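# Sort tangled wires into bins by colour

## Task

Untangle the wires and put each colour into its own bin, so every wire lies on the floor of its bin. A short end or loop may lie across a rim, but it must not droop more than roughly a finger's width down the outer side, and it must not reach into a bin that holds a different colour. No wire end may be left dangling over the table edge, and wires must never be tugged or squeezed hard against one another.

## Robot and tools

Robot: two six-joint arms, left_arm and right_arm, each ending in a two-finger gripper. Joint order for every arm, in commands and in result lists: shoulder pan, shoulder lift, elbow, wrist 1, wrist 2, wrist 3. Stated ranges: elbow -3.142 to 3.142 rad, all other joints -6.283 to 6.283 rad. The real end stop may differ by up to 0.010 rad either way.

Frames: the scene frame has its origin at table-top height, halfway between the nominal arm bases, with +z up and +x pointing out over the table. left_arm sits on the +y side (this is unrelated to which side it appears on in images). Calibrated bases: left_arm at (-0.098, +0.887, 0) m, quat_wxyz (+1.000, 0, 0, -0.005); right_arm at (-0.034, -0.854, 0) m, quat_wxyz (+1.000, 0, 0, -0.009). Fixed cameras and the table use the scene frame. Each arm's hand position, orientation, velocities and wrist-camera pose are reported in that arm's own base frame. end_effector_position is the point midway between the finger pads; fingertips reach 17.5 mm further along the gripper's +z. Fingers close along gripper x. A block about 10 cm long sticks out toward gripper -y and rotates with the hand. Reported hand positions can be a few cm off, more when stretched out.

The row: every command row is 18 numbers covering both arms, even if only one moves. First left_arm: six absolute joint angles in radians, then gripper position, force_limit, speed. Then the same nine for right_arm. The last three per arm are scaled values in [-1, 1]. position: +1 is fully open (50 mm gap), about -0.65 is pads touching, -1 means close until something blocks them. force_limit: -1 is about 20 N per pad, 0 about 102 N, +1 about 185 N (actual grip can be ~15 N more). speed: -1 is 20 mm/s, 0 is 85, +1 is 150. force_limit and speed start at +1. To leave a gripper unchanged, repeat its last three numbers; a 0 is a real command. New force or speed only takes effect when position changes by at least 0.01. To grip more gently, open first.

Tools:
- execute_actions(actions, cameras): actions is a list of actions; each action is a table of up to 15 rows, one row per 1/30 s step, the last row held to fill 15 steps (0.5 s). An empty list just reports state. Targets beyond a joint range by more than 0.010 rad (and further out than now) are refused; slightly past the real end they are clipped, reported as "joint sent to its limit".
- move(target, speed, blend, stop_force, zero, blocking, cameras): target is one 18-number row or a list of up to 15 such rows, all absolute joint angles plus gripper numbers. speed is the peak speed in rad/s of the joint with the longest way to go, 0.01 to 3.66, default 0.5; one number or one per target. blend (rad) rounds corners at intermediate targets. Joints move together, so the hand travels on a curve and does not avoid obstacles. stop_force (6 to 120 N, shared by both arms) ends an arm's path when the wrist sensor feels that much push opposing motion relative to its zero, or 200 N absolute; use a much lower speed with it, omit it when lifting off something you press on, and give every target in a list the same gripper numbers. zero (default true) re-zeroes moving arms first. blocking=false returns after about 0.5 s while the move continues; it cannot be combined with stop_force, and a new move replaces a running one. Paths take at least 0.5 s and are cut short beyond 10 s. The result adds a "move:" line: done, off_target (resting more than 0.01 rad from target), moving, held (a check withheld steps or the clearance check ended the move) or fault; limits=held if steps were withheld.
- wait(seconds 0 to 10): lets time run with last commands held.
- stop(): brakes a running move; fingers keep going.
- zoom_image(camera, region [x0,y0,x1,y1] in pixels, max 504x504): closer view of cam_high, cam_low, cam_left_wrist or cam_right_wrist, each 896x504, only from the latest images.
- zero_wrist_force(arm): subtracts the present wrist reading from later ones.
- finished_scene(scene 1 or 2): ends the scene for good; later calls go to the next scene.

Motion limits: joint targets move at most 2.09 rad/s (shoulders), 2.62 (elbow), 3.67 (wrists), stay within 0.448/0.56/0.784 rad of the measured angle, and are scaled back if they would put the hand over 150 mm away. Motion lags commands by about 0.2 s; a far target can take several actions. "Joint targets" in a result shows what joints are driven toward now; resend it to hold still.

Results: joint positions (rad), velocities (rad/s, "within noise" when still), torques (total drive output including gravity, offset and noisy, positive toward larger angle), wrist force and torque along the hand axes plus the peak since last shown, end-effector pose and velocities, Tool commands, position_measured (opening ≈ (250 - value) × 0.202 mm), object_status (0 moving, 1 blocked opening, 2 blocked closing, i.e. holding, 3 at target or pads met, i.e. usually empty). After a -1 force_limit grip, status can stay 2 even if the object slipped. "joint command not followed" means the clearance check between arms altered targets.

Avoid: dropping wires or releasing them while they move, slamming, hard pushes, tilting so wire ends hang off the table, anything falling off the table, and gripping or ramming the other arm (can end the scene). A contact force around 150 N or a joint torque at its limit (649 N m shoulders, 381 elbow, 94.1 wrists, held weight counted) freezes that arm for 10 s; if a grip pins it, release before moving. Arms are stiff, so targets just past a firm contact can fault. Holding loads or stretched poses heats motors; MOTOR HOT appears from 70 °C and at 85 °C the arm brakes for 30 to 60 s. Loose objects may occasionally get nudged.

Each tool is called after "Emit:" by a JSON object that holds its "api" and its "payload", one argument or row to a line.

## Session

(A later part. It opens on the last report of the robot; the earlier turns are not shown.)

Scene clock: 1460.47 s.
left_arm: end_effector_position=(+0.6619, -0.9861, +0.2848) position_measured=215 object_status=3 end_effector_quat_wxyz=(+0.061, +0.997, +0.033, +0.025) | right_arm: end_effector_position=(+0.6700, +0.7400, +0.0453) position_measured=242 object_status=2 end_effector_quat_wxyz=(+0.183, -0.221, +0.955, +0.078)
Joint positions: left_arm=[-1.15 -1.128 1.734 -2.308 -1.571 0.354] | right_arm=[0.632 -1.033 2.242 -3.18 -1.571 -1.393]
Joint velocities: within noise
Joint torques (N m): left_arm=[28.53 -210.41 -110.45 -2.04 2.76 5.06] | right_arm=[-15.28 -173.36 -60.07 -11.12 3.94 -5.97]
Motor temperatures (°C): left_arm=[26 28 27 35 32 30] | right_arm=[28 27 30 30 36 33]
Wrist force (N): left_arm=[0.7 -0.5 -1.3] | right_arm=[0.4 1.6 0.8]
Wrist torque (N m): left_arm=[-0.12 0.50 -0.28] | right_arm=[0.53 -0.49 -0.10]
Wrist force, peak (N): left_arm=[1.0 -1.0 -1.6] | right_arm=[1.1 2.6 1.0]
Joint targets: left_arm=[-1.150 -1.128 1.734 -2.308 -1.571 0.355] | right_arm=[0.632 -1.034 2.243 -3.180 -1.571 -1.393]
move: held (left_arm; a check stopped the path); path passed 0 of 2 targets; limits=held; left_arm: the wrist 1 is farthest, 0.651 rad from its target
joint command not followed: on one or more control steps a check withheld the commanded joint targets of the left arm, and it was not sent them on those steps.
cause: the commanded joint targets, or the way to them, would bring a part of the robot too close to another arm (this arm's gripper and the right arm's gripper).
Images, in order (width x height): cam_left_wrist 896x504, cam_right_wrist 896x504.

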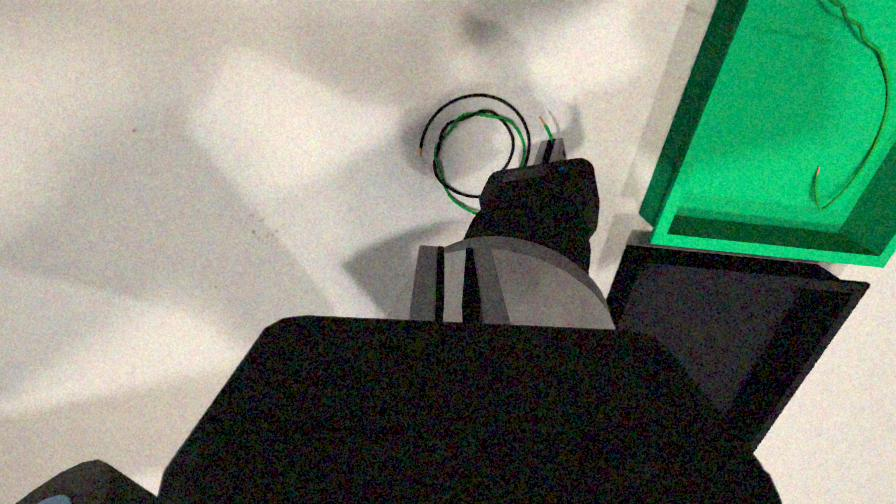

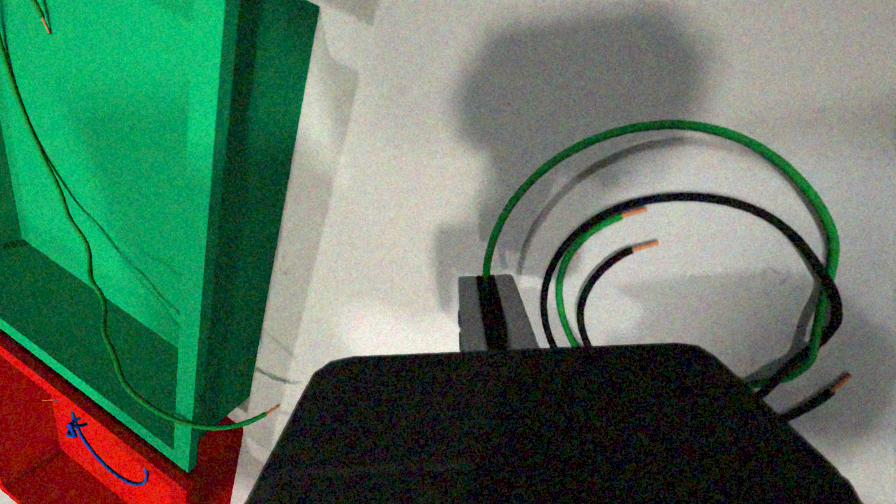

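Emit:
{"api": "move", "payload": {
  "target": [
    [-1.0985,-1.2229,1.8166,-2.1645,-1.5708,0.47,-0.42,-0.9,-1,0.6323,-1.0335,2.2425,-3.1798,-1.5708,-1.3927,-1,-0.9,-1],
    [-1.0985,-1.2229,1.8166,-2.1645,-1.5708,0.47,-0.42,-0.9,-1,0.5603,-1.1047,2.4255,-3.2916,-1.5708,-1.4647,-1,-0.9,-1]
  ],
  "speed": [0.15,0.04],
  "cameras": ["cam_left_wrist","cam_right_wrist"]
}}

Emit:
{"api": "zoom_image", "payload": {
  "camera": "cam_left_wrist",
  "region": [340, 140, 640, 330]
}}

Scene clock: 1490.23 s.
left_arm: end_effector_position=(+0.6599, -0.8500, +0.3002) position_measured=215 object_status=3 end_effector_quat_wxyz=(+0.000, +1.000, +0.001, +0.000) | right_arm: end_effector_position=(+0.6102, +0.6202, +0.0503) position_measured=242 object_status=2 end_effector_quat_wxyz=(+0.188, -0.221, +0.955, +0.065)
Joint positions: left_arm=[-1.098 -1.223 1.817 -2.164 -1.571 0.47] | right_arm=[0.56 -1.105 2.425 -3.291 -1.571 -1.465]
Joint velocities: within noise
Joint torques (N m): left_arm=[23.41 -184.79 -100.5 -8.34 2.32 4.87] | right_arm=[-24.73 -161.77 -16.21 -15.34 3.65 -6.84]
Motor temperatures (°C): left_arm=[26 28 27 35 32 30] | right_arm=[28 27 30 30 36 33]
Wrist force (N): left_arm=[0.7 -0.8 -1.3] | right_arm=[0.8 1.8 1.4]
Wrist torque (N m): left_arm=[-0.23 0.46 -0.32] | right_arm=[0.62 -0.60 -0.08]
Wrist force, peak (N): left_arm=[1.0 -2.3 -2.1] | right_arm=[1.5 2.0 2.1]
Joint targets: left_arm=[-1.099 -1.223 1.817 -2.164 -1.571 0.470] | right_arm=[0.560 -1.105 2.426 -3.292 -1.571 -1.465]
move: done
Images, in order (width x height): cam_left_wrist 896x504, cam_right_wrist 896x504.

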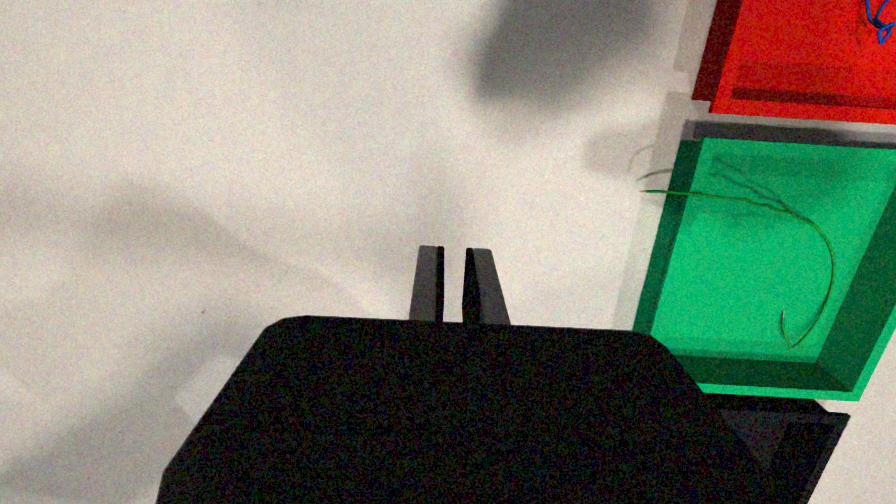

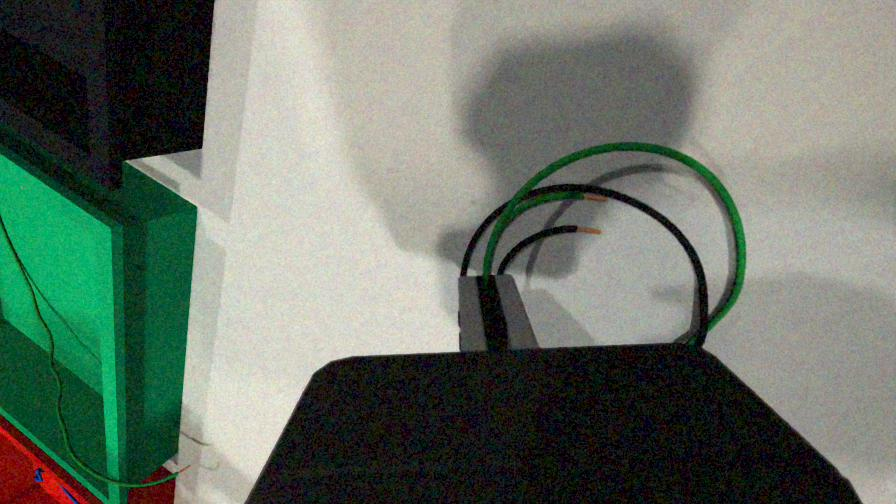

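Scaled by 1.680 from the camera's 896x504 image, which has a finer 1280x720 frame.

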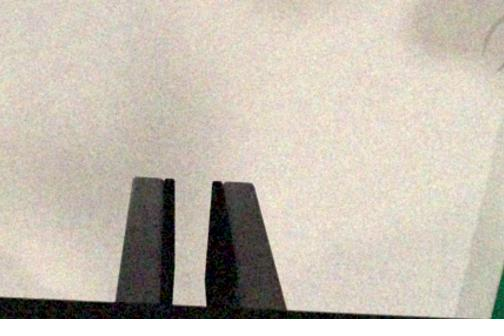

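Emit:
{"api": "move", "payload": {
  "target": [
    [-1.0985,-1.2229,1.8166,-2.1645,-1.5708,0.47,-0.42,-0.9,-1,0.5603,-1.1047,2.4255,-3.2916,-1.5708,0.2,-1,-0.9,-1]
  ],
  "speed": [0.2],
  "cameras": ["cam_left_wrist","cam_right_wrist"]
}}

Scene clock: 1509.63 s.
left_arm: end_effector_position=(+0.6599, -0.8500, +0.3002) position_measured=215 object_status=3 end_effector_quat_wxyz=(+0.000, +1.000, +0.001, +0.000) | right_arm: end_effector_position=(+0.6101, +0.6200, +0.0503) position_measured=242 object_status=2 end_effector_quat_wxyz=(+0.078, +0.557, +0.806, +0.183)
Joint positions: left_arm=[-1.098 -1.223 1.817 -2.165 -1.571 0.47] | right_arm=[0.56 -1.105 2.425 -3.292 -1.571 0.2]
Joint velocities: within noise
Joint torques (N m): left_arm=[17.05 -170.29 -91.72 -11.37 0.62 4.23] | right_arm=[-15.5 -137.03 -47.72 -8.31 4.2 5.96]
Motor temperatures (°C): left_arm=[26 28 27 35 32 30] | right_arm=[28 27 30 30 36 33]
Wrist force (N): left_arm=[0.8 -0.7 -1.5] | right_arm=[0.5 1.4 1.6]
Wrist torque (N m): left_arm=[-0.21 0.45 -0.32] | right_arm=[0.46 -0.49 -0.06]
Wrist force, peak (N): left_arm=[1.2 -1.3 -1.6] | right_arm=[0.9 2.7 1.9]
Joint targets: left_arm=[-1.099 -1.223 1.817 -2.164 -1.571 0.470] | right_arm=[0.560 -1.105 2.426 -3.292 -1.571 0.200]
move: done
Images, in order (width x height): cam_left_wrist 896x504, cam_right_wrist 896x504.

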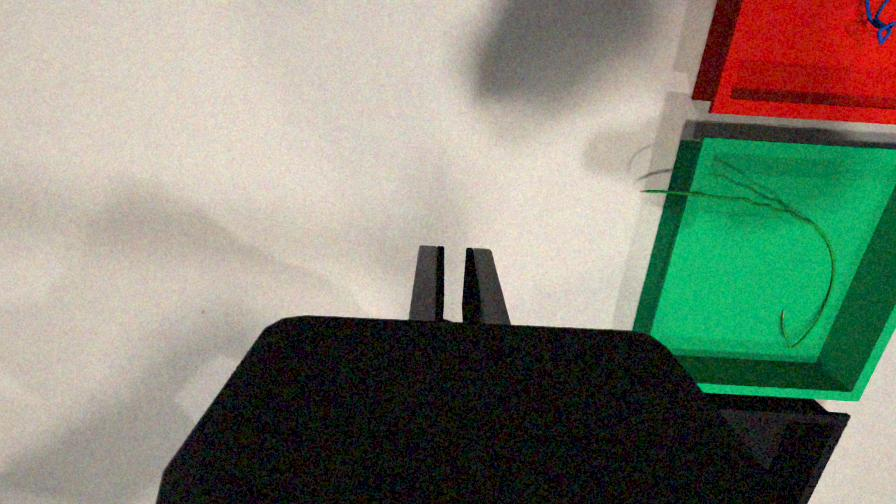

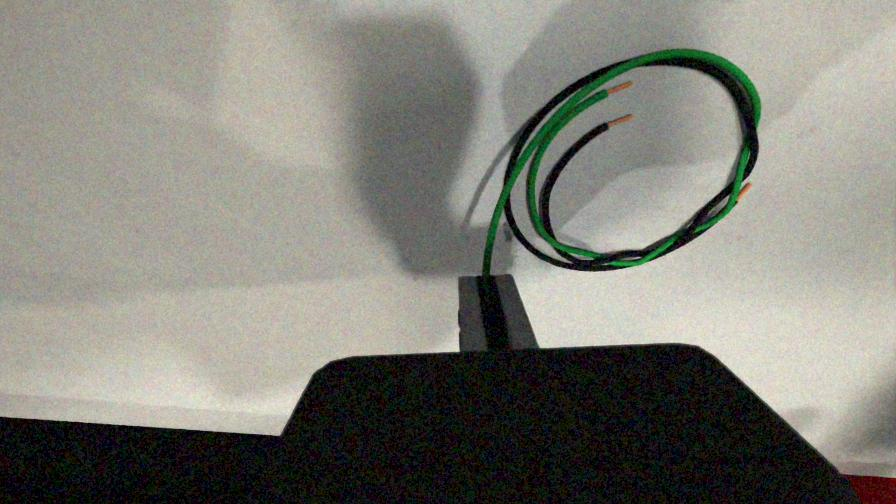

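Emit:
{"api": "move", "payload": {
  "target": [
    [-1.0985,-1.2229,1.8166,-2.1645,-1.5708,0.47,-0.42,-0.9,-1,0.5793,-1.1395,2.4854,-3.2667,-1.5708,0.48,-1,-0.9,-1]
  ],
  "speed": [0.06],
  "cameras": ["cam_left_wrist","cam_right_wrist"]
}}

Scene clock: 1537.97 s.
left_arm: end_effector_position=(+0.6599, -0.8500, +0.3002) position_measured=215 object_status=3 end_effector_quat_wxyz=(+0.000, +1.000, +0.001, +0.000) | right_arm: end_effector_position=(+0.5500, +0.6000, +0.0454) position_measured=242 object_status=2 end_effector_quat_wxyz=(+0.044, +0.661, +0.730, +0.168)
Joint positions: left_arm=[-1.098 -1.223 1.817 -2.165 -1.571 0.47] | right_arm=[0.579 -1.139 2.485 -3.267 -1.571 0.48]
Joint velocities: within noise
Joint torques (N m): left_arm=[7.02 -162.63 -84.54 -10.39 0.51 3.39] | right_arm=[27.17 -147.85 -18.84 -5.88 4.3 5.22]
Motor temperatures (°C): left_arm=[26 28 27 35 32 30] | right_arm=[28 27 30 30 36 33]
Wrist force (N): left_arm=[0.7 -0.7 -1.1] | right_arm=[0.4 1.4 1.1]
Wrist torque (N m): left_arm=[-0.21 0.46 -0.33] | right_arm=[0.44 -0.46 -0.03]
Wrist force, peak (N): left_arm=[1.3 -1.2 -1.5] | right_arm=[0.9 1.6 1.5]
Joint targets: left_arm=[-1.099 -1.223 1.817 -2.164 -1.571 0.470] | right_arm=[0.579 -1.140 2.485 -3.267 -1.571 0.480]
move: done
Images, in order (width x height): cam_left_wrist 896x504, cam_right_wrist 896x504.

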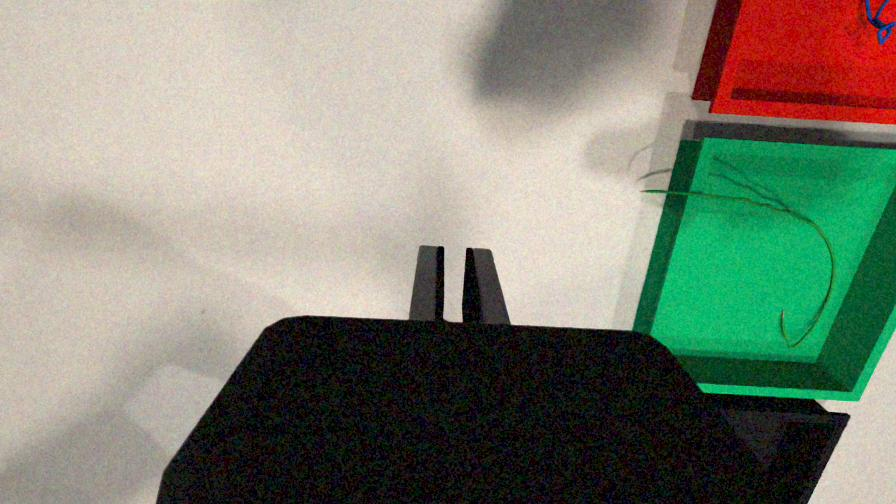

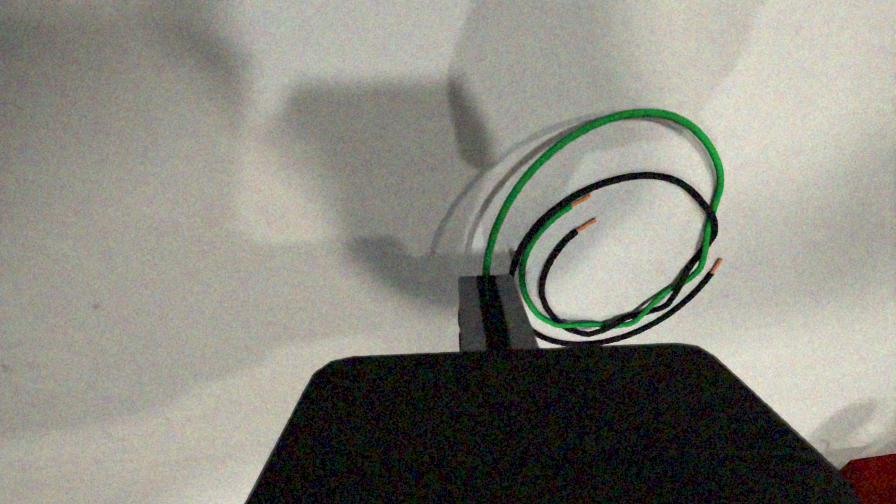

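Emit:
{"api": "move", "payload": {
  "target": [
    [-1.0985,-1.2229,1.8166,-2.1645,-1.5708,0.47,-0.42,-0.9,-1,0.5207,-1.1531,2.5310,-3.2987,-1.5708,0.4207,-1,-0.9,-1]
  ],
  "speed": [0.03],
  "cameras": ["cam_right_wrist"]
}}

Scene clock: 1569.43 s.
left_arm: end_effector_position=(+0.6599, -0.8500, +0.3002) position_measured=215 object_status=3 end_effector_quat_wxyz=(+0.000, +1.000, +0.001, +0.000) | right_arm: end_effector_position=(+0.5551, +0.5503, +0.0454) position_measured=242 object_status=2 end_effector_quat_wxyz=(+0.054, +0.661, +0.730, +0.166)
Joint positions: left_arm=[-1.098 -1.223 1.817 -2.165 -1.571 0.47] | right_arm=[0.521 -1.153 2.531 -3.299 -1.571 0.421]
Joint velocities: within noise
Joint torques (N m): left_arm=[4.62 -158.79 -77.15 -9.76 0.49 4.05] | right_arm=[-28.14 -143.97 -15.28 -16.96 3.71 -7.83]
Motor temperatures (°C): left_arm=[26 28 27 35 32 30] | right_arm=[28 27 30 30 36 33]
Wrist force (N): left_arm=[1.0 -0.6 -1.4] | right_arm=[0.4 0.9 1.6]
Wrist torque (N m): left_arm=[-0.19 0.40 -0.32] | right_arm=[0.37 -0.46 -0.03]
Wrist force, peak (N): left_arm=[0.9 -1.4 -1.5] | right_arm=[-0.1 1.5 2.2]
Joint targets: left_arm=[-1.099 -1.223 1.817 -2.164 -1.571 0.470] | right_arm=[0.521 -1.153 2.531 -3.299 -1.571 0.421]
move: done
Images, in order (width x height): cam_right_wrist 896x504.

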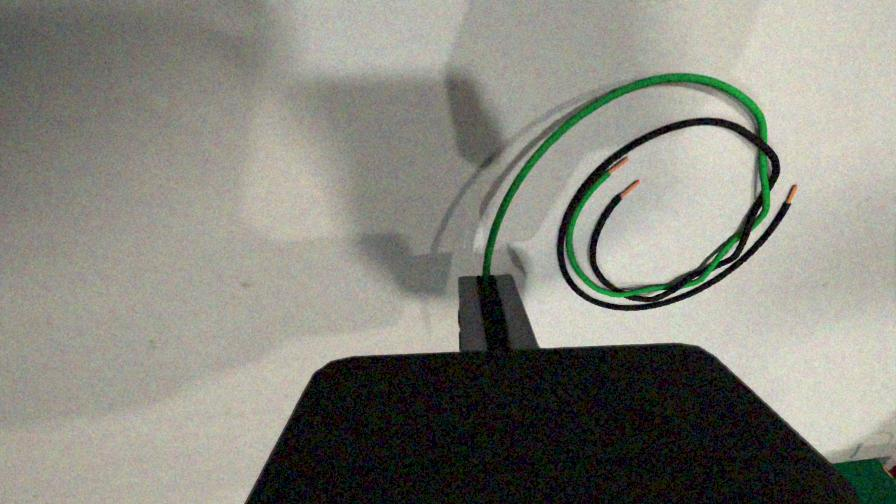

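Emit:
{"api": "move", "payload": {
  "target": [
    [-1.2506,-1.0760,1.5863,-2.0811,-1.5708,0.32,-0.42,-0.9,-1,0.5207,-1.1531,2.5310,-3.2987,-1.5708,0.4207,-1,-0.9,-1]
  ],
  "speed": [0.15],
  "cameras": ["cam_left_wrist"]
}}

Emit:
{"api": "zoom_image", "payload": {
  "camera": "cam_left_wrist",
  "region": [360, 120, 600, 320]
}}

Scene clock: 1588.97 s.
left_arm: end_effector_position=(+0.5701, -1.0797, +0.3002) position_measured=215 object_status=3 end_effector_quat_wxyz=(+0.000, +1.000, +0.000, +0.000) | right_arm: end_effector_position=(+0.5551, +0.5501, +0.0454) position_measured=242 object_status=2 end_effector_quat_wxyz=(+0.054, +0.661, +0.730, +0.166)
Joint positions: left_arm=[-1.25 -1.076 1.587 -2.081 -1.571 0.32] | right_arm=[0.521 -1.153 2.531 -3.299 -1.571 0.421]
Joint velocities: within noise
Joint torques (N m): left_arm=[-36.36 -159.82 -110.58 -2.86 -0.56 -6.02] | right_arm=[-19.41 -134.76 -45.27 -13.09 4.39 -7.16]
Motor temperatures (°C): left_arm=[26 28 27 35 32 30] | right_arm=[28 27 30 30 36 33]
Wrist force (N): left_arm=[0.4 -0.9 -1.0] | right_arm=[0.6 1.3 1.6]
Wrist torque (N m): left_arm=[-0.18 0.51 -0.34] | right_arm=[0.44 -0.50 -0.03]
Wrist force, peak (N): left_arm=[1.4 -3.3 -1.3] | right_arm=[0.7 1.5 2.0]
Joint targets: left_arm=[-1.251 -1.076 1.586 -2.081 -1.571 0.320] | right_arm=[0.521 -1.153 2.531 -3.299 -1.571 0.421]
move: done
Images, in order (width x height): cam_left_wrist 896x504.

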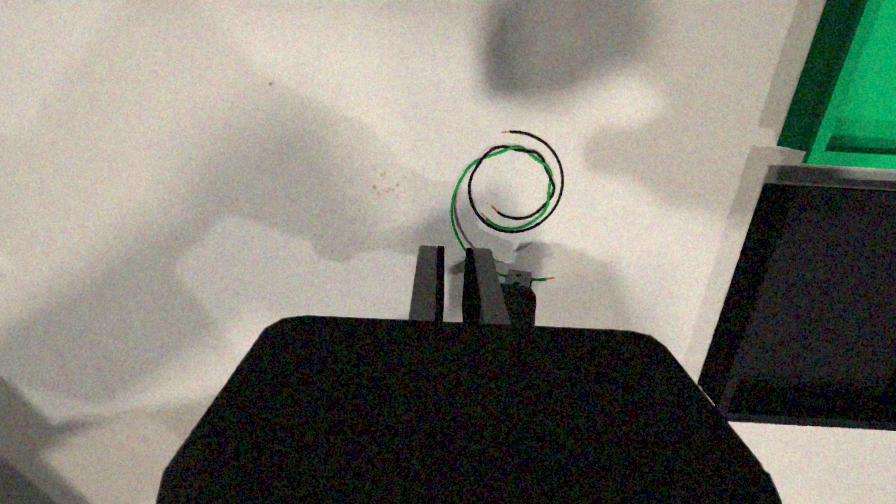

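Scaled by 2.100 from the camera's 896x504 image, which has a finer 1280x720 frame.

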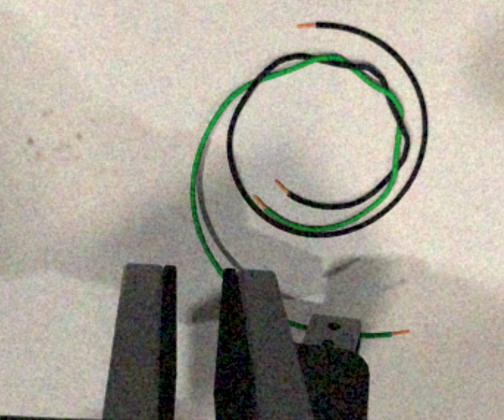

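Emit:
{"api": "move", "payload": {
  "target": [
    [-1.2004,-1.0700,1.6000,-2.1008,-1.5708,-1.2004,-0.42,-0.9,-1,0.5207,-1.1531,2.5310,-3.2987,-1.5708,0.4207,-1,-0.9,-1],
    [-1.2004,-0.8935,1.6291,-2.3064,-1.5708,-1.2004,-0.42,-0.9,-1,0.5207,-1.1531,2.5310,-3.2987,-1.5708,0.4207,-1,-0.9,-1]
  ],
  "speed": [0.3,0.08],
  "cameras": ["cam_left_wrist"]
}}

Emit:
{"api": "zoom_image", "payload": {
  "camera": "cam_left_wrist",
  "region": [340, 140, 640, 330]
}}

Scene clock: 1614.77 s.
left_arm: end_effector_position=(+0.6361, -1.0829, +0.0806) position_measured=215 object_status=3 end_effector_quat_wxyz=(+0.000, +0.707, +0.707, +0.000) | right_arm: end_effector_position=(+0.5551, +0.5501, +0.0454) position_measured=242 object_status=2 end_effector_quat_wxyz=(+0.054, +0.661, +0.730, +0.166)
Joint positions: left_arm=[-1.2 -0.894 1.629 -2.306 -1.571 -1.2] | right_arm=[0.521 -1.153 2.531 -3.299 -1.571 0.421]
Joint velocities: within noise
Joint torques (N m): left_arm=[23.17 -178.34 -57.12 -13.76 -1.19 -6.63] | right_arm=[-16.33 -128.66 -31.92 -8.48 4.07 -5.8]
Motor temperatures (°C): left_arm=[26 28 27 35 32 30] | right_arm=[28 27 30 30 36 33]
Wrist force (N): left_arm=[0.4 -0.2 -1.6] | right_arm=[0.5 0.9 1.4]
Wrist torque (N m): left_arm=[-0.05 0.51 -0.32] | right_arm=[0.37 -0.48 -0.03]
Wrist force, peak (N): left_arm=[0.9 -0.9 -2.5] | right_arm=[0.9 2.0 1.8]
Joint targets: left_arm=[-1.200 -0.893 1.629 -2.306 -1.571 -1.200] | right_arm=[0.521 -1.153 2.531 -3.299 -1.571 0.421]
move: done
Images, in order (width x height): cam_left_wrist 896x504.

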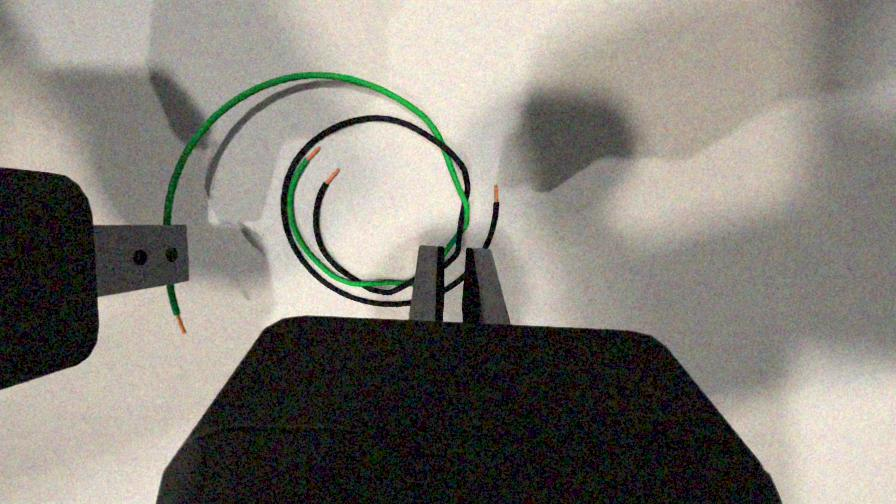

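Scaled by 1.680 from the camera's 896x504 image, which has a finer 1280x720 frame.

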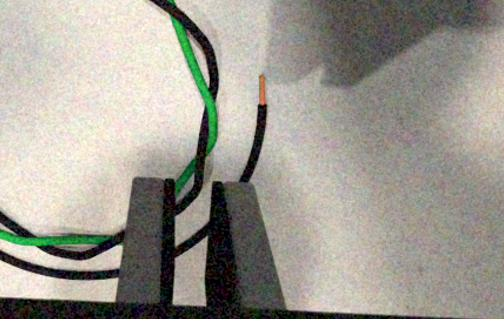

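Emit:
{"api": "move", "payload": {
  "target": [
    [-1.1939,-0.8708,1.6685,-2.3685,-1.5708,-1.1939,-0.45,-0.9,-1,0.5207,-1.1531,2.5310,-3.2987,-1.5708,0.4207,-1,-0.9,-1]
  ],
  "speed": [0.04],
  "stop_force": 6,
  "cameras": ["cam_left_wrist"]
}}

Emit:
{"api": "zoom_image", "payload": {
  "camera": "cam_left_wrist",
  "region": [340, 140, 640, 330]
}}

Scene clock: 1630.03 s.
left_arm: end_effector_position=(+0.6372, -1.0636, +0.0352) position_measured=220 object_status=3 end_effector_quat_wxyz=(+0.000, +0.707, +0.707, +0.000) | right_arm: end_effector_position=(+0.5551, +0.5501, +0.0454) position_measured=242 object_status=2 end_effector_quat_wxyz=(+0.054, +0.661, +0.730, +0.166)
Joint positions: left_arm=[-1.194 -0.871 1.669 -2.369 -1.571 -1.194] | right_arm=[0.521 -1.153 2.531 -3.299 -1.571 0.421]
Joint velocities: within noise
Joint torques (N m): left_arm=[22.62 -180.46 -56.21 -13.21 -0.94 4.94] | right_arm=[-4.69 -123.03 -23.02 -6.8 3.11 -5.89]
Motor temperatures (°C): left_arm=[26 28 27 35 32 30] | right_arm=[28 27 30 30 36 33]
Wrist force (N): left_arm=[0.6 -0.9 -1.4] | right_arm=[0.4 1.0 1.9]
Wrist torque (N m): left_arm=[-0.16 0.48 -0.29] | right_arm=[0.39 -0.46 -0.02]
Wrist force, peak (N): left_arm=[-0.1 -0.3 -2.6] | right_arm=[1.0 1.6 1.8]
Joint targets: left_arm=[-1.194 -0.871 1.668 -2.368 -1.571 -1.194] | right_arm=[0.521 -1.153 2.531 -3.299 -1.571 0.421]
move: done
Images, in order (width x height): cam_left_wrist 896x504.

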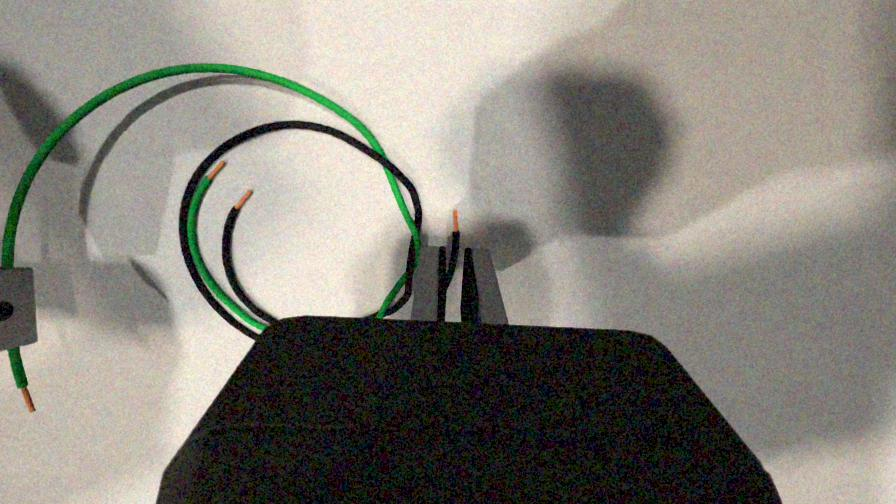

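Scaled by 1.680 from the camera's 896x504 image, which has a finer 1280x720 frame.

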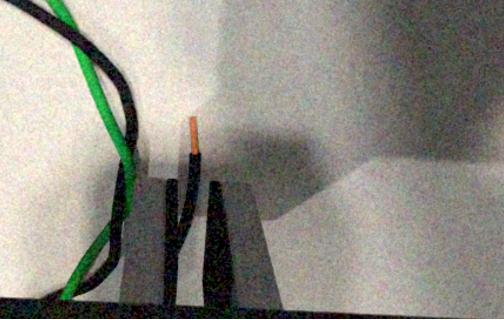

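Emit:
{"api": "move", "payload": {
  "target": [
    [-1.1951,-0.8690,1.6740,-2.3758,-1.5708,-1.1951,-0.45,-0.9,-1,0.5207,-1.1531,2.5310,-3.2987,-1.5708,0.4207,-1,-0.9,-1],
    [-1.1951,-0.8588,1.6760,-2.3880,-1.5708,-1.1951,-0.45,-0.9,-1,0.5207,-1.1531,2.5310,-3.2987,-1.5708,0.4207,-1,-0.9,-1]
  ],
  "speed": [0.02,0.012],
  "stop_force": 6,
  "cameras": ["cam_left_wrist"]
}}

Emit:
{"api": "zoom_image", "payload": {
  "camera": "cam_left_wrist",
  "region": [340, 140, 640, 330]
}}

Scene clock: 1658.07 s.
left_arm: end_effector_position=(+0.6350, -1.0622, +0.0189) position_measured=220 object_status=3 end_effector_quat_wxyz=(+0.000, +0.707, +0.707, +0.000) | right_arm: end_effector_position=(+0.5551, +0.5501, +0.0454) position_measured=242 object_status=2 end_effector_quat_wxyz=(+0.054, +0.661, +0.730, +0.166)
Joint positions: left_arm=[-1.195 -0.859 1.676 -2.388 -1.571 -1.195] | right_arm=[0.521 -1.153 2.531 -3.299 -1.571 0.421]
Joint velocities: within noise
Joint torques (N m): left_arm=[-28.62 -196.04 -54.62 -6.78 -0.73 -6.81] | right_arm=[-5.31 -119.15 -20.86 -8.61 3.95 -5.6]
Motor temperatures (°C): left_arm=[26 28 27 35 32 30] | right_arm=[28 27 30 30 36 33]
Wrist force (N): left_arm=[4.6 -2.7 -14.1] | right_arm=[0.4 1.0 1.3]
Wrist torque (N m): left_arm=[-0.19 0.38 -0.28] | right_arm=[0.39 -0.47 -0.03]
Wrist force, peak (N): left_arm=[4.6 -2.7 -14.1] | right_arm=[0.5 1.6 2.0]
Joint targets: left_arm=[-1.195 -0.859 1.676 -2.388 -1.571 -1.195] | right_arm=[0.521 -1.153 2.531 -3.299 -1.571 0.421]
move: contact (left_arm); path passed 1 of 2 targets
Images, in order (width x height): cam_left_wrist 896x504.

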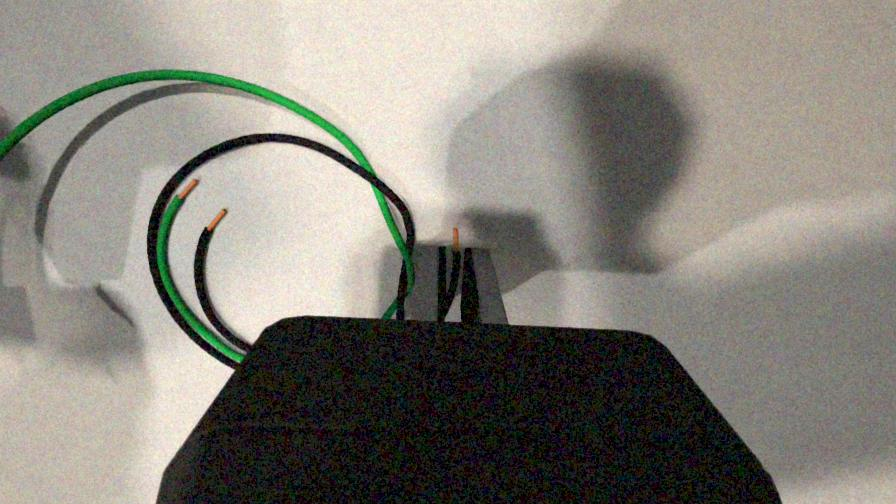

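Scaled by 1.680 from the camera's 896x504 image, which has a finer 1280x720 frame.

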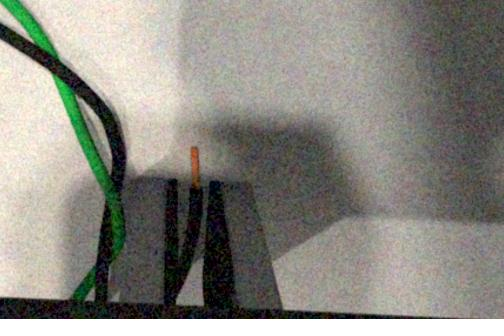

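Emit:
{"api": "move", "payload": {
  "target": [
    [-1.1951,-0.8652,1.6745,-2.3801,-1.5708,-1.1951,-0.45,-0.9,-1,0.5207,-1.1531,2.5310,-3.2987,-1.5708,0.4207,-1,-0.9,-1],
    [-1.1951,-0.8652,1.6745,-2.3801,-1.5708,-0.945,-0.45,-0.9,-1,0.5207,-1.1531,2.5310,-3.2987,-1.5708,0.4207,-1,-0.9,-1]
  ],
  "speed": [0.02,0.1],
  "cameras": ["cam_left_wrist"]
}}

Emit:
{"api": "zoom_image", "payload": {
  "camera": "cam_left_wrist",
  "region": [340, 140, 640, 330]
}}

Scene clock: 1678.50 s.
left_arm: end_effector_position=(+0.6350, -1.0622, +0.0263) position_measured=220 object_status=3 end_effector_quat_wxyz=(+0.000, +0.790, +0.614, +0.000) | right_arm: end_effector_position=(+0.5551, +0.5501, +0.0454) position_measured=242 object_status=2 end_effector_quat_wxyz=(+0.054, +0.661, +0.730, +0.166)
Joint positions: left_arm=[-1.195 -0.865 1.674 -2.38 -1.571 -0.945] | right_arm=[0.521 -1.153 2.531 -3.299 -1.571 0.421]
Joint velocities: within noise
Joint torques (N m): left_arm=[-14.58 -235.34 -74.05 -6.48 -1.26 5.11] | right_arm=[-4.03 -127.58 -22.32 -9.08 4.16 -4.58]
Motor temperatures (°C): left_arm=[26 28 27 35 32 30] | right_arm=[28 27 30 30 36 33]
Wrist force (N): left_arm=[0.3 -0.4 -0.9] | right_arm=[0.6 1.2 1.3]
Wrist torque (N m): left_arm=[-0.07 0.52 -0.29] | right_arm=[0.43 -0.51 -0.03]
Wrist force, peak (N): left_arm=[3.3 -2.0 -16.2] | right_arm=[0.7 1.4 2.5]
Joint targets: left_arm=[-1.195 -0.865 1.675 -2.380 -1.571 -0.945] | right_arm=[0.521 -1.153 2.531 -3.299 -1.571 0.421]
move: done
Images, in order (width x height): cam_left_wrist 896x504.

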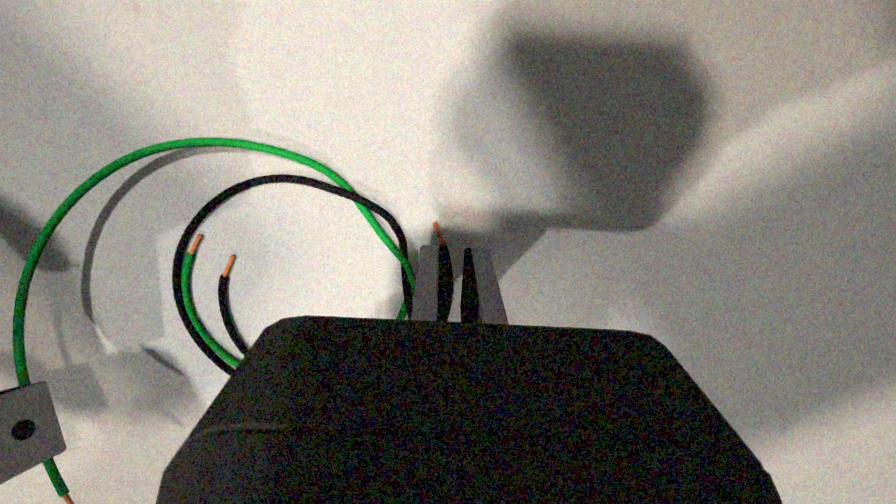

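Scaled by 1.680 from the camera's 896x504 image, which has a finer 1280x720 frame.

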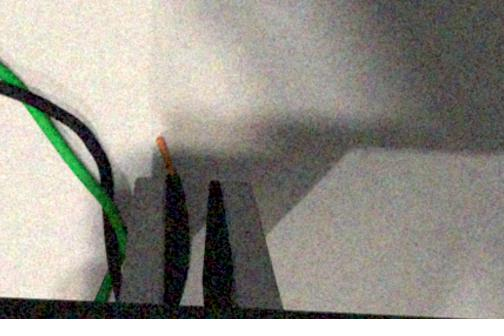

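Emit:
{"api": "move", "payload": {
  "target": [
    [-1.1951,-0.8652,1.6745,-2.3801,-1.5708,-1.06,-0.45,-0.9,-1,0.5207,-1.1531,2.5310,-3.2987,-1.5708,0.4207,-1,-0.9,-1]
  ],
  "speed": [0.1],
  "cameras": ["cam_left_wrist"]
}}

Emit:
{"api": "zoom_image", "payload": {
  "camera": "cam_left_wrist",
  "region": [370, 200, 530, 330]
}}

Scene clock: 1688.37 s.
left_arm: end_effector_position=(+0.6350, -1.0622, +0.0262) position_measured=220 object_status=3 end_effector_quat_wxyz=(+0.000, +0.753, +0.658, +0.000) | right_arm: end_effector_position=(+0.5551, +0.5501, +0.0454) position_measured=242 object_status=2 end_effector_quat_wxyz=(+0.054, +0.661, +0.730, +0.166)
Joint positions: left_arm=[-1.195 -0.865 1.675 -2.38 -1.571 -1.06] | right_arm=[0.521 -1.153 2.531 -3.299 -1.571 0.421]
Joint velocities: within noise
Joint torques (N m): left_arm=[-1.36 -232.45 -63.6 -11.38 -1.03 -6.48] | right_arm=[0.07 -127.15 -23.36 -10.36 3.85 -4.57]
Motor temperatures (°C): left_arm=[26 28 27 35 32 30] | right_arm=[28 27 30 30 36 33]
Wrist force (N): left_arm=[0.4 -0.8 -1.1] | right_arm=[0.6 1.6 0.7]
Wrist torque (N m): left_arm=[-0.14 0.53 -0.30] | right_arm=[0.50 -0.49 -0.03]
Wrist force, peak (N): left_arm=[0.9 -0.7 -1.7] | right_arm=[0.3 1.6 2.1]
Joint targets: left_arm=[-1.195 -0.865 1.675 -2.380 -1.571 -1.060] | right_arm=[0.521 -1.153 2.531 -3.299 -1.571 0.421]
move: done
Images, in order (width x height): cam_left_wrist 896x504.

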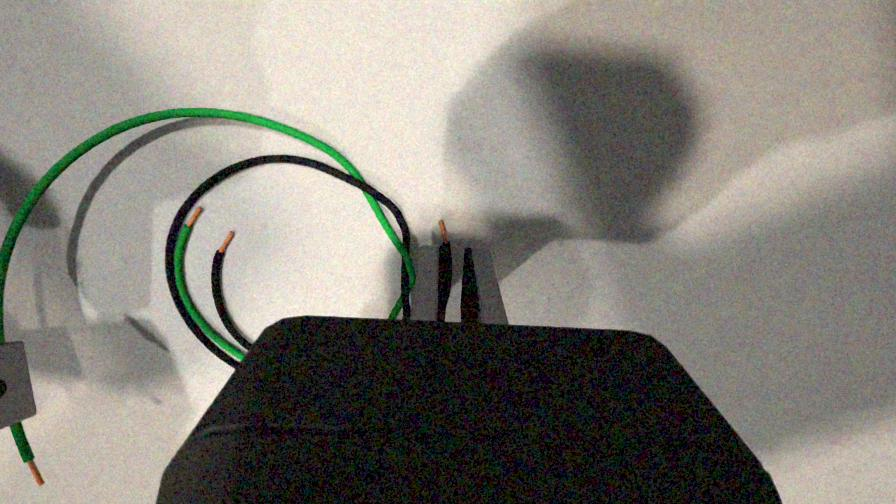

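Scaled by 3.150 from the camera's 896x504 image, which has a finer 1280x720 frame.

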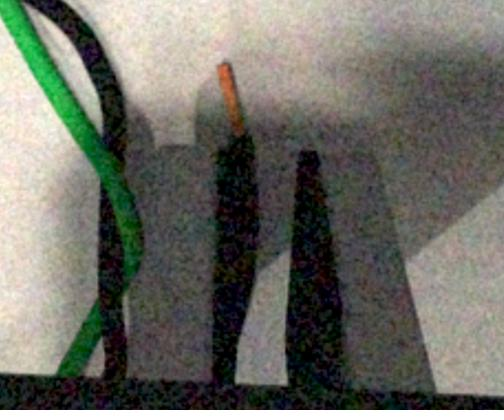

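Emit:
{"api": "move", "payload": {
  "target": [
    [-1.1980,-0.8680,1.6790,-2.3818,-1.5708,-1.063,-0.45,-0.9,-1,0.5207,-1.1531,2.5310,-3.2987,-1.5708,0.4207,-1,-0.9,-1],
    [-1.1980,-0.8638,1.6796,-2.3866,-1.5708,-1.063,-0.45,-0.9,-1,0.5207,-1.1531,2.5310,-3.2987,-1.5708,0.4207,-1,-0.9,-1]
  ],
  "speed": [0.02,0.012],
  "stop_force": 6,
  "cameras": ["cam_left_wrist"]
}}

Emit:
{"api": "zoom_image", "payload": {
  "camera": "cam_left_wrist",
  "region": [370, 200, 530, 330]
}}

Scene clock: 1718.80 s.
left_arm: end_effector_position=(+0.6310, -1.0617, +0.0222) position_measured=220 object_status=3 end_effector_quat_wxyz=(+0.000, +0.753, +0.658, +0.000) | right_arm: end_effector_position=(+0.5551, +0.5501, +0.0454) position_measured=242 object_status=2 end_effector_quat_wxyz=(+0.054, +0.661, +0.730, +0.166)
Joint positions: left_arm=[-1.198 -0.864 1.68 -2.387 -1.571 -1.063] | right_arm=[0.521 -1.153 2.531 -3.299 -1.571 0.421]
Joint velocities: within noise
Joint torques (N m): left_arm=[-27.79 -182.37 -60.02 -12.07 -1.93 -6.07] | right_arm=[3.33 -117 -25.09 -11.32 4.08 -5.72]
Motor temperatures (°C): left_arm=[26 28 27 35 32 30] | right_arm=[28 27 30 30 36 33]
Wrist force (N): left_arm=[0.7 -0.8 -0.7] | right_arm=[1.0 1.5 1.6]
Wrist torque (N m): left_arm=[-0.13 0.47 -0.30] | right_arm=[0.48 -0.58 -0.03]
Wrist force, peak (N): left_arm=[0.9 -1.3 -1.2] | right_arm=[0.5 1.9 2.0]
Joint targets: left_arm=[-1.198 -0.864 1.680 -2.387 -1.571 -1.063] | right_arm=[0.521 -1.153 2.531 -3.299 -1.571 0.421]
move: done
Images, in order (width x height): cam_left_wrist 896x504.

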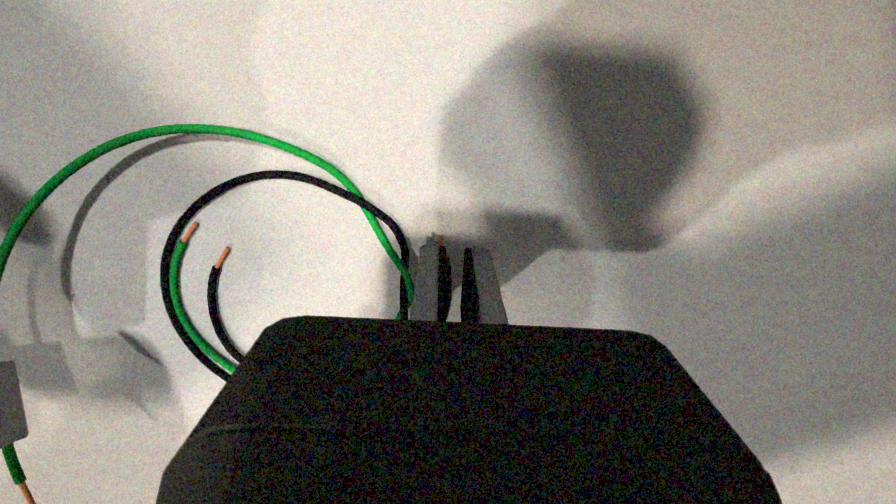

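Scaled by 3.150 from the camera's 896x504 image, which has a finer 1280x720 frame.

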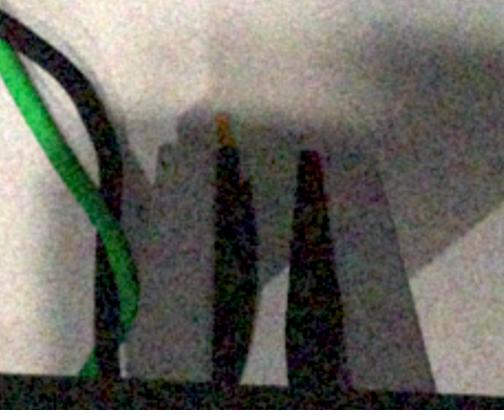

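Emit:
{"api": "move", "payload": {
  "target": [
    [-1.1980,-0.8608,1.6803,-2.3903,-1.5708,-1.063,-0.45,-0.9,-1,0.5207,-1.1531,2.5310,-3.2987,-1.5708,0.4207,-1,-0.9,-1]
  ],
  "speed": [0.01],
  "stop_force": 8,
  "cameras": ["cam_left_wrist"]
}}

Emit:
{"api": "zoom_image", "payload": {
  "camera": "cam_left_wrist",
  "region": [370, 200, 530, 330]
}}

Scene clock: 1730.33 s.
left_arm: end_effector_position=(+0.6311, -1.0618, +0.0208) position_measured=220 object_status=3 end_effector_quat_wxyz=(+0.000, +0.753, +0.658, +0.000) | right_arm: end_effector_position=(+0.5551, +0.5501, +0.0454) position_measured=242 object_status=2 end_effector_quat_wxyz=(+0.054, +0.661, +0.730, +0.166)
Joint positions: left_arm=[-1.198 -0.863 1.68 -2.388 -1.571 -1.063] | right_arm=[0.521 -1.153 2.531 -3.299 -1.571 0.421]
Joint velocities: within noise
Joint torques (N m): left_arm=[-31.06 -231.58 -82.01 -2.72 -1.35 -6.16] | right_arm=[4.05 -123.21 -25.42 -12.35 4.54 -3.97]
Motor temperatures (°C): left_arm=[26 28 27 35 32 30] | right_arm=[28 27 30 30 36 33]
Wrist force (N): left_arm=[-0.4 -1.1 -10.0] | right_arm=[0.2 1.5 1.9]
Wrist torque (N m): left_arm=[-0.08 0.46 -0.31] | right_arm=[0.49 -0.44 -0.03]
Wrist force, peak (N): left_arm=[-0.7 -0.8 -14.2] | right_arm=[0.1 1.3 2.3]
Joint targets: left_arm=[-1.198 -0.863 1.680 -2.388 -1.571 -1.063] | right_arm=[0.521 -1.153 2.531 -3.299 -1.571 0.421]
move: contact (left_arm)
Images, in order (width x height): cam_left_wrist 896x504.

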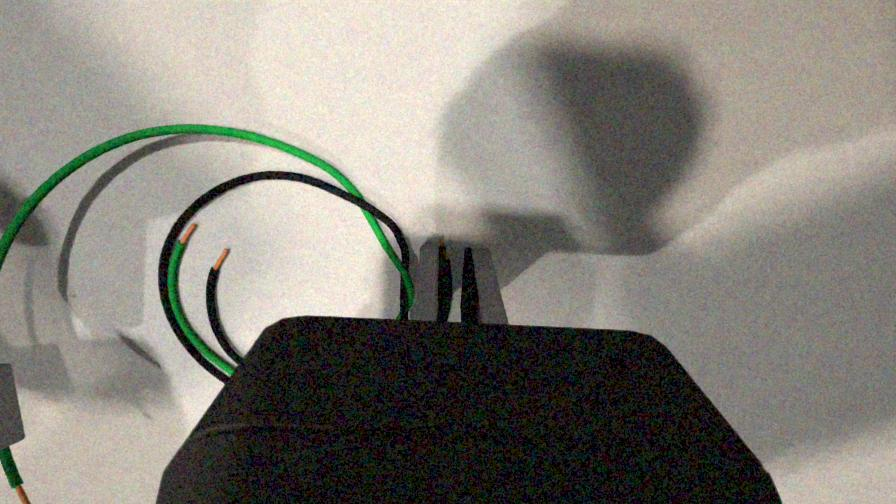

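Scaled by 3.150 from the camera's 896x504 image, which has a finer 1280x720 frame.

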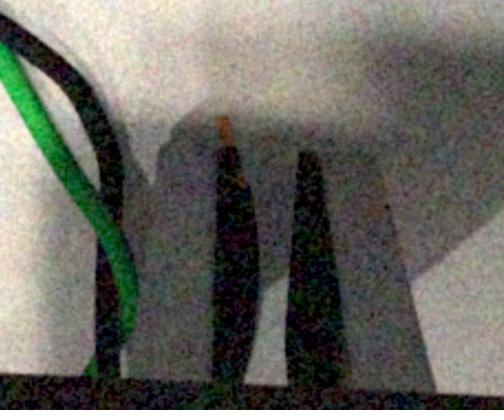

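Emit:
{"api": "move", "payload": {
  "target": [
    [-1.1980,-0.8660,1.6792,-2.3840,-1.5708,-1.063,-0.45,-0.9,-1,0.5207,-1.1531,2.5310,-3.2987,-1.5708,0.4207,-1,-0.9,-1],
    [-1.1984,-0.8657,1.6788,-2.3839,-1.5708,-0.99,-0.45,-0.9,-1,0.5207,-1.1531,2.5310,-3.2987,-1.5708,0.4207,-1,-0.9,-1]
  ],
  "speed": [0.02,0.06],
  "cameras": ["cam_left_wrist"]
}}

Emit:
{"api": "zoom_image", "payload": {
  "camera": "cam_left_wrist",
  "region": [370, 200, 530, 330]
}}

Scene clock: 1747.60 s.
left_arm: end_effector_position=(+0.6307, -1.0621, +0.0247) position_measured=220 object_status=3 end_effector_quat_wxyz=(+0.000, +0.777, +0.630, +0.000) | right_arm: end_effector_position=(+0.5551, +0.5501, +0.0454) position_measured=242 object_status=2 end_effector_quat_wxyz=(+0.054, +0.661, +0.730, +0.166)
Joint positions: left_arm=[-1.198 -0.866 1.679 -2.384 -1.571 -0.99] | right_arm=[0.521 -1.153 2.531 -3.299 -1.571 0.421]
Joint velocities: within noise
Joint torques (N m): left_arm=[-30.07 -181.03 -89.78 -3.1 -2.16 5.07] | right_arm=[-4.61 -129.26 -28.65 -13.51 4.2 -4.54]
Motor temperatures (°C): left_arm=[26 28 27 35 32 30] | right_arm=[28 27 30 30 36 33]
Wrist force (N): left_arm=[0.7 -0.4 -0.9] | right_arm=[0.7 1.2 1.6]
Wrist torque (N m): left_arm=[-0.06 0.46 -0.30] | right_arm=[0.43 -0.52 -0.03]
Wrist force, peak (N): left_arm=[-0.2 -0.8 -10.9] | right_arm=[0.9 1.2 2.2]
Joint targets: left_arm=[-1.198 -0.866 1.679 -2.384 -1.571 -0.990] | right_arm=[0.521 -1.153 2.531 -3.299 -1.571 0.421]
move: done
Images, in order (width x height): cam_left_wrist 896x504.

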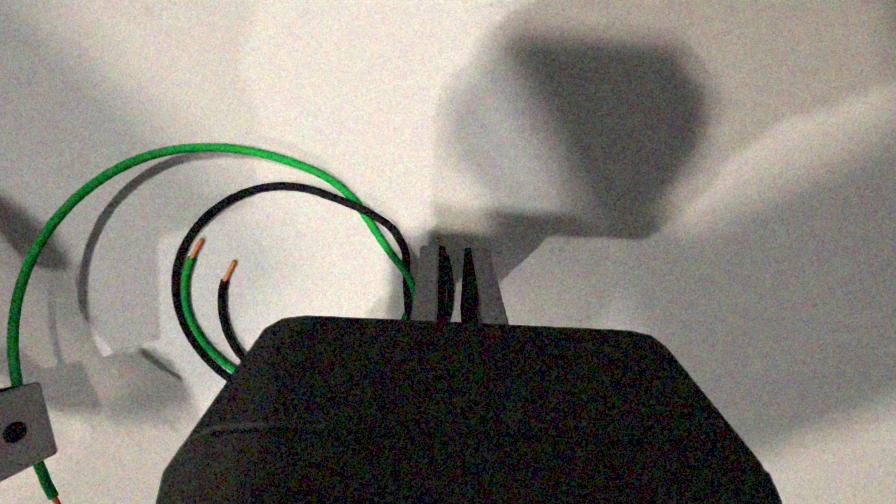

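Scaled by 3.150 from the camera's 896x504 image, which has a finer 1280x720 frame.

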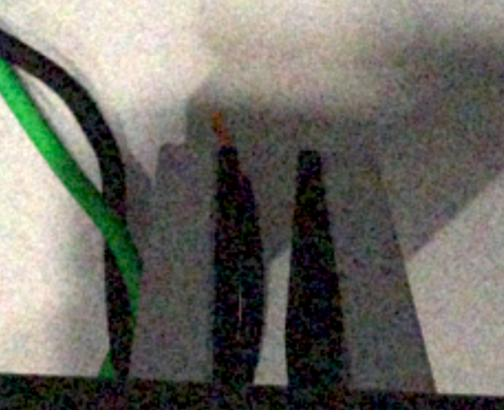

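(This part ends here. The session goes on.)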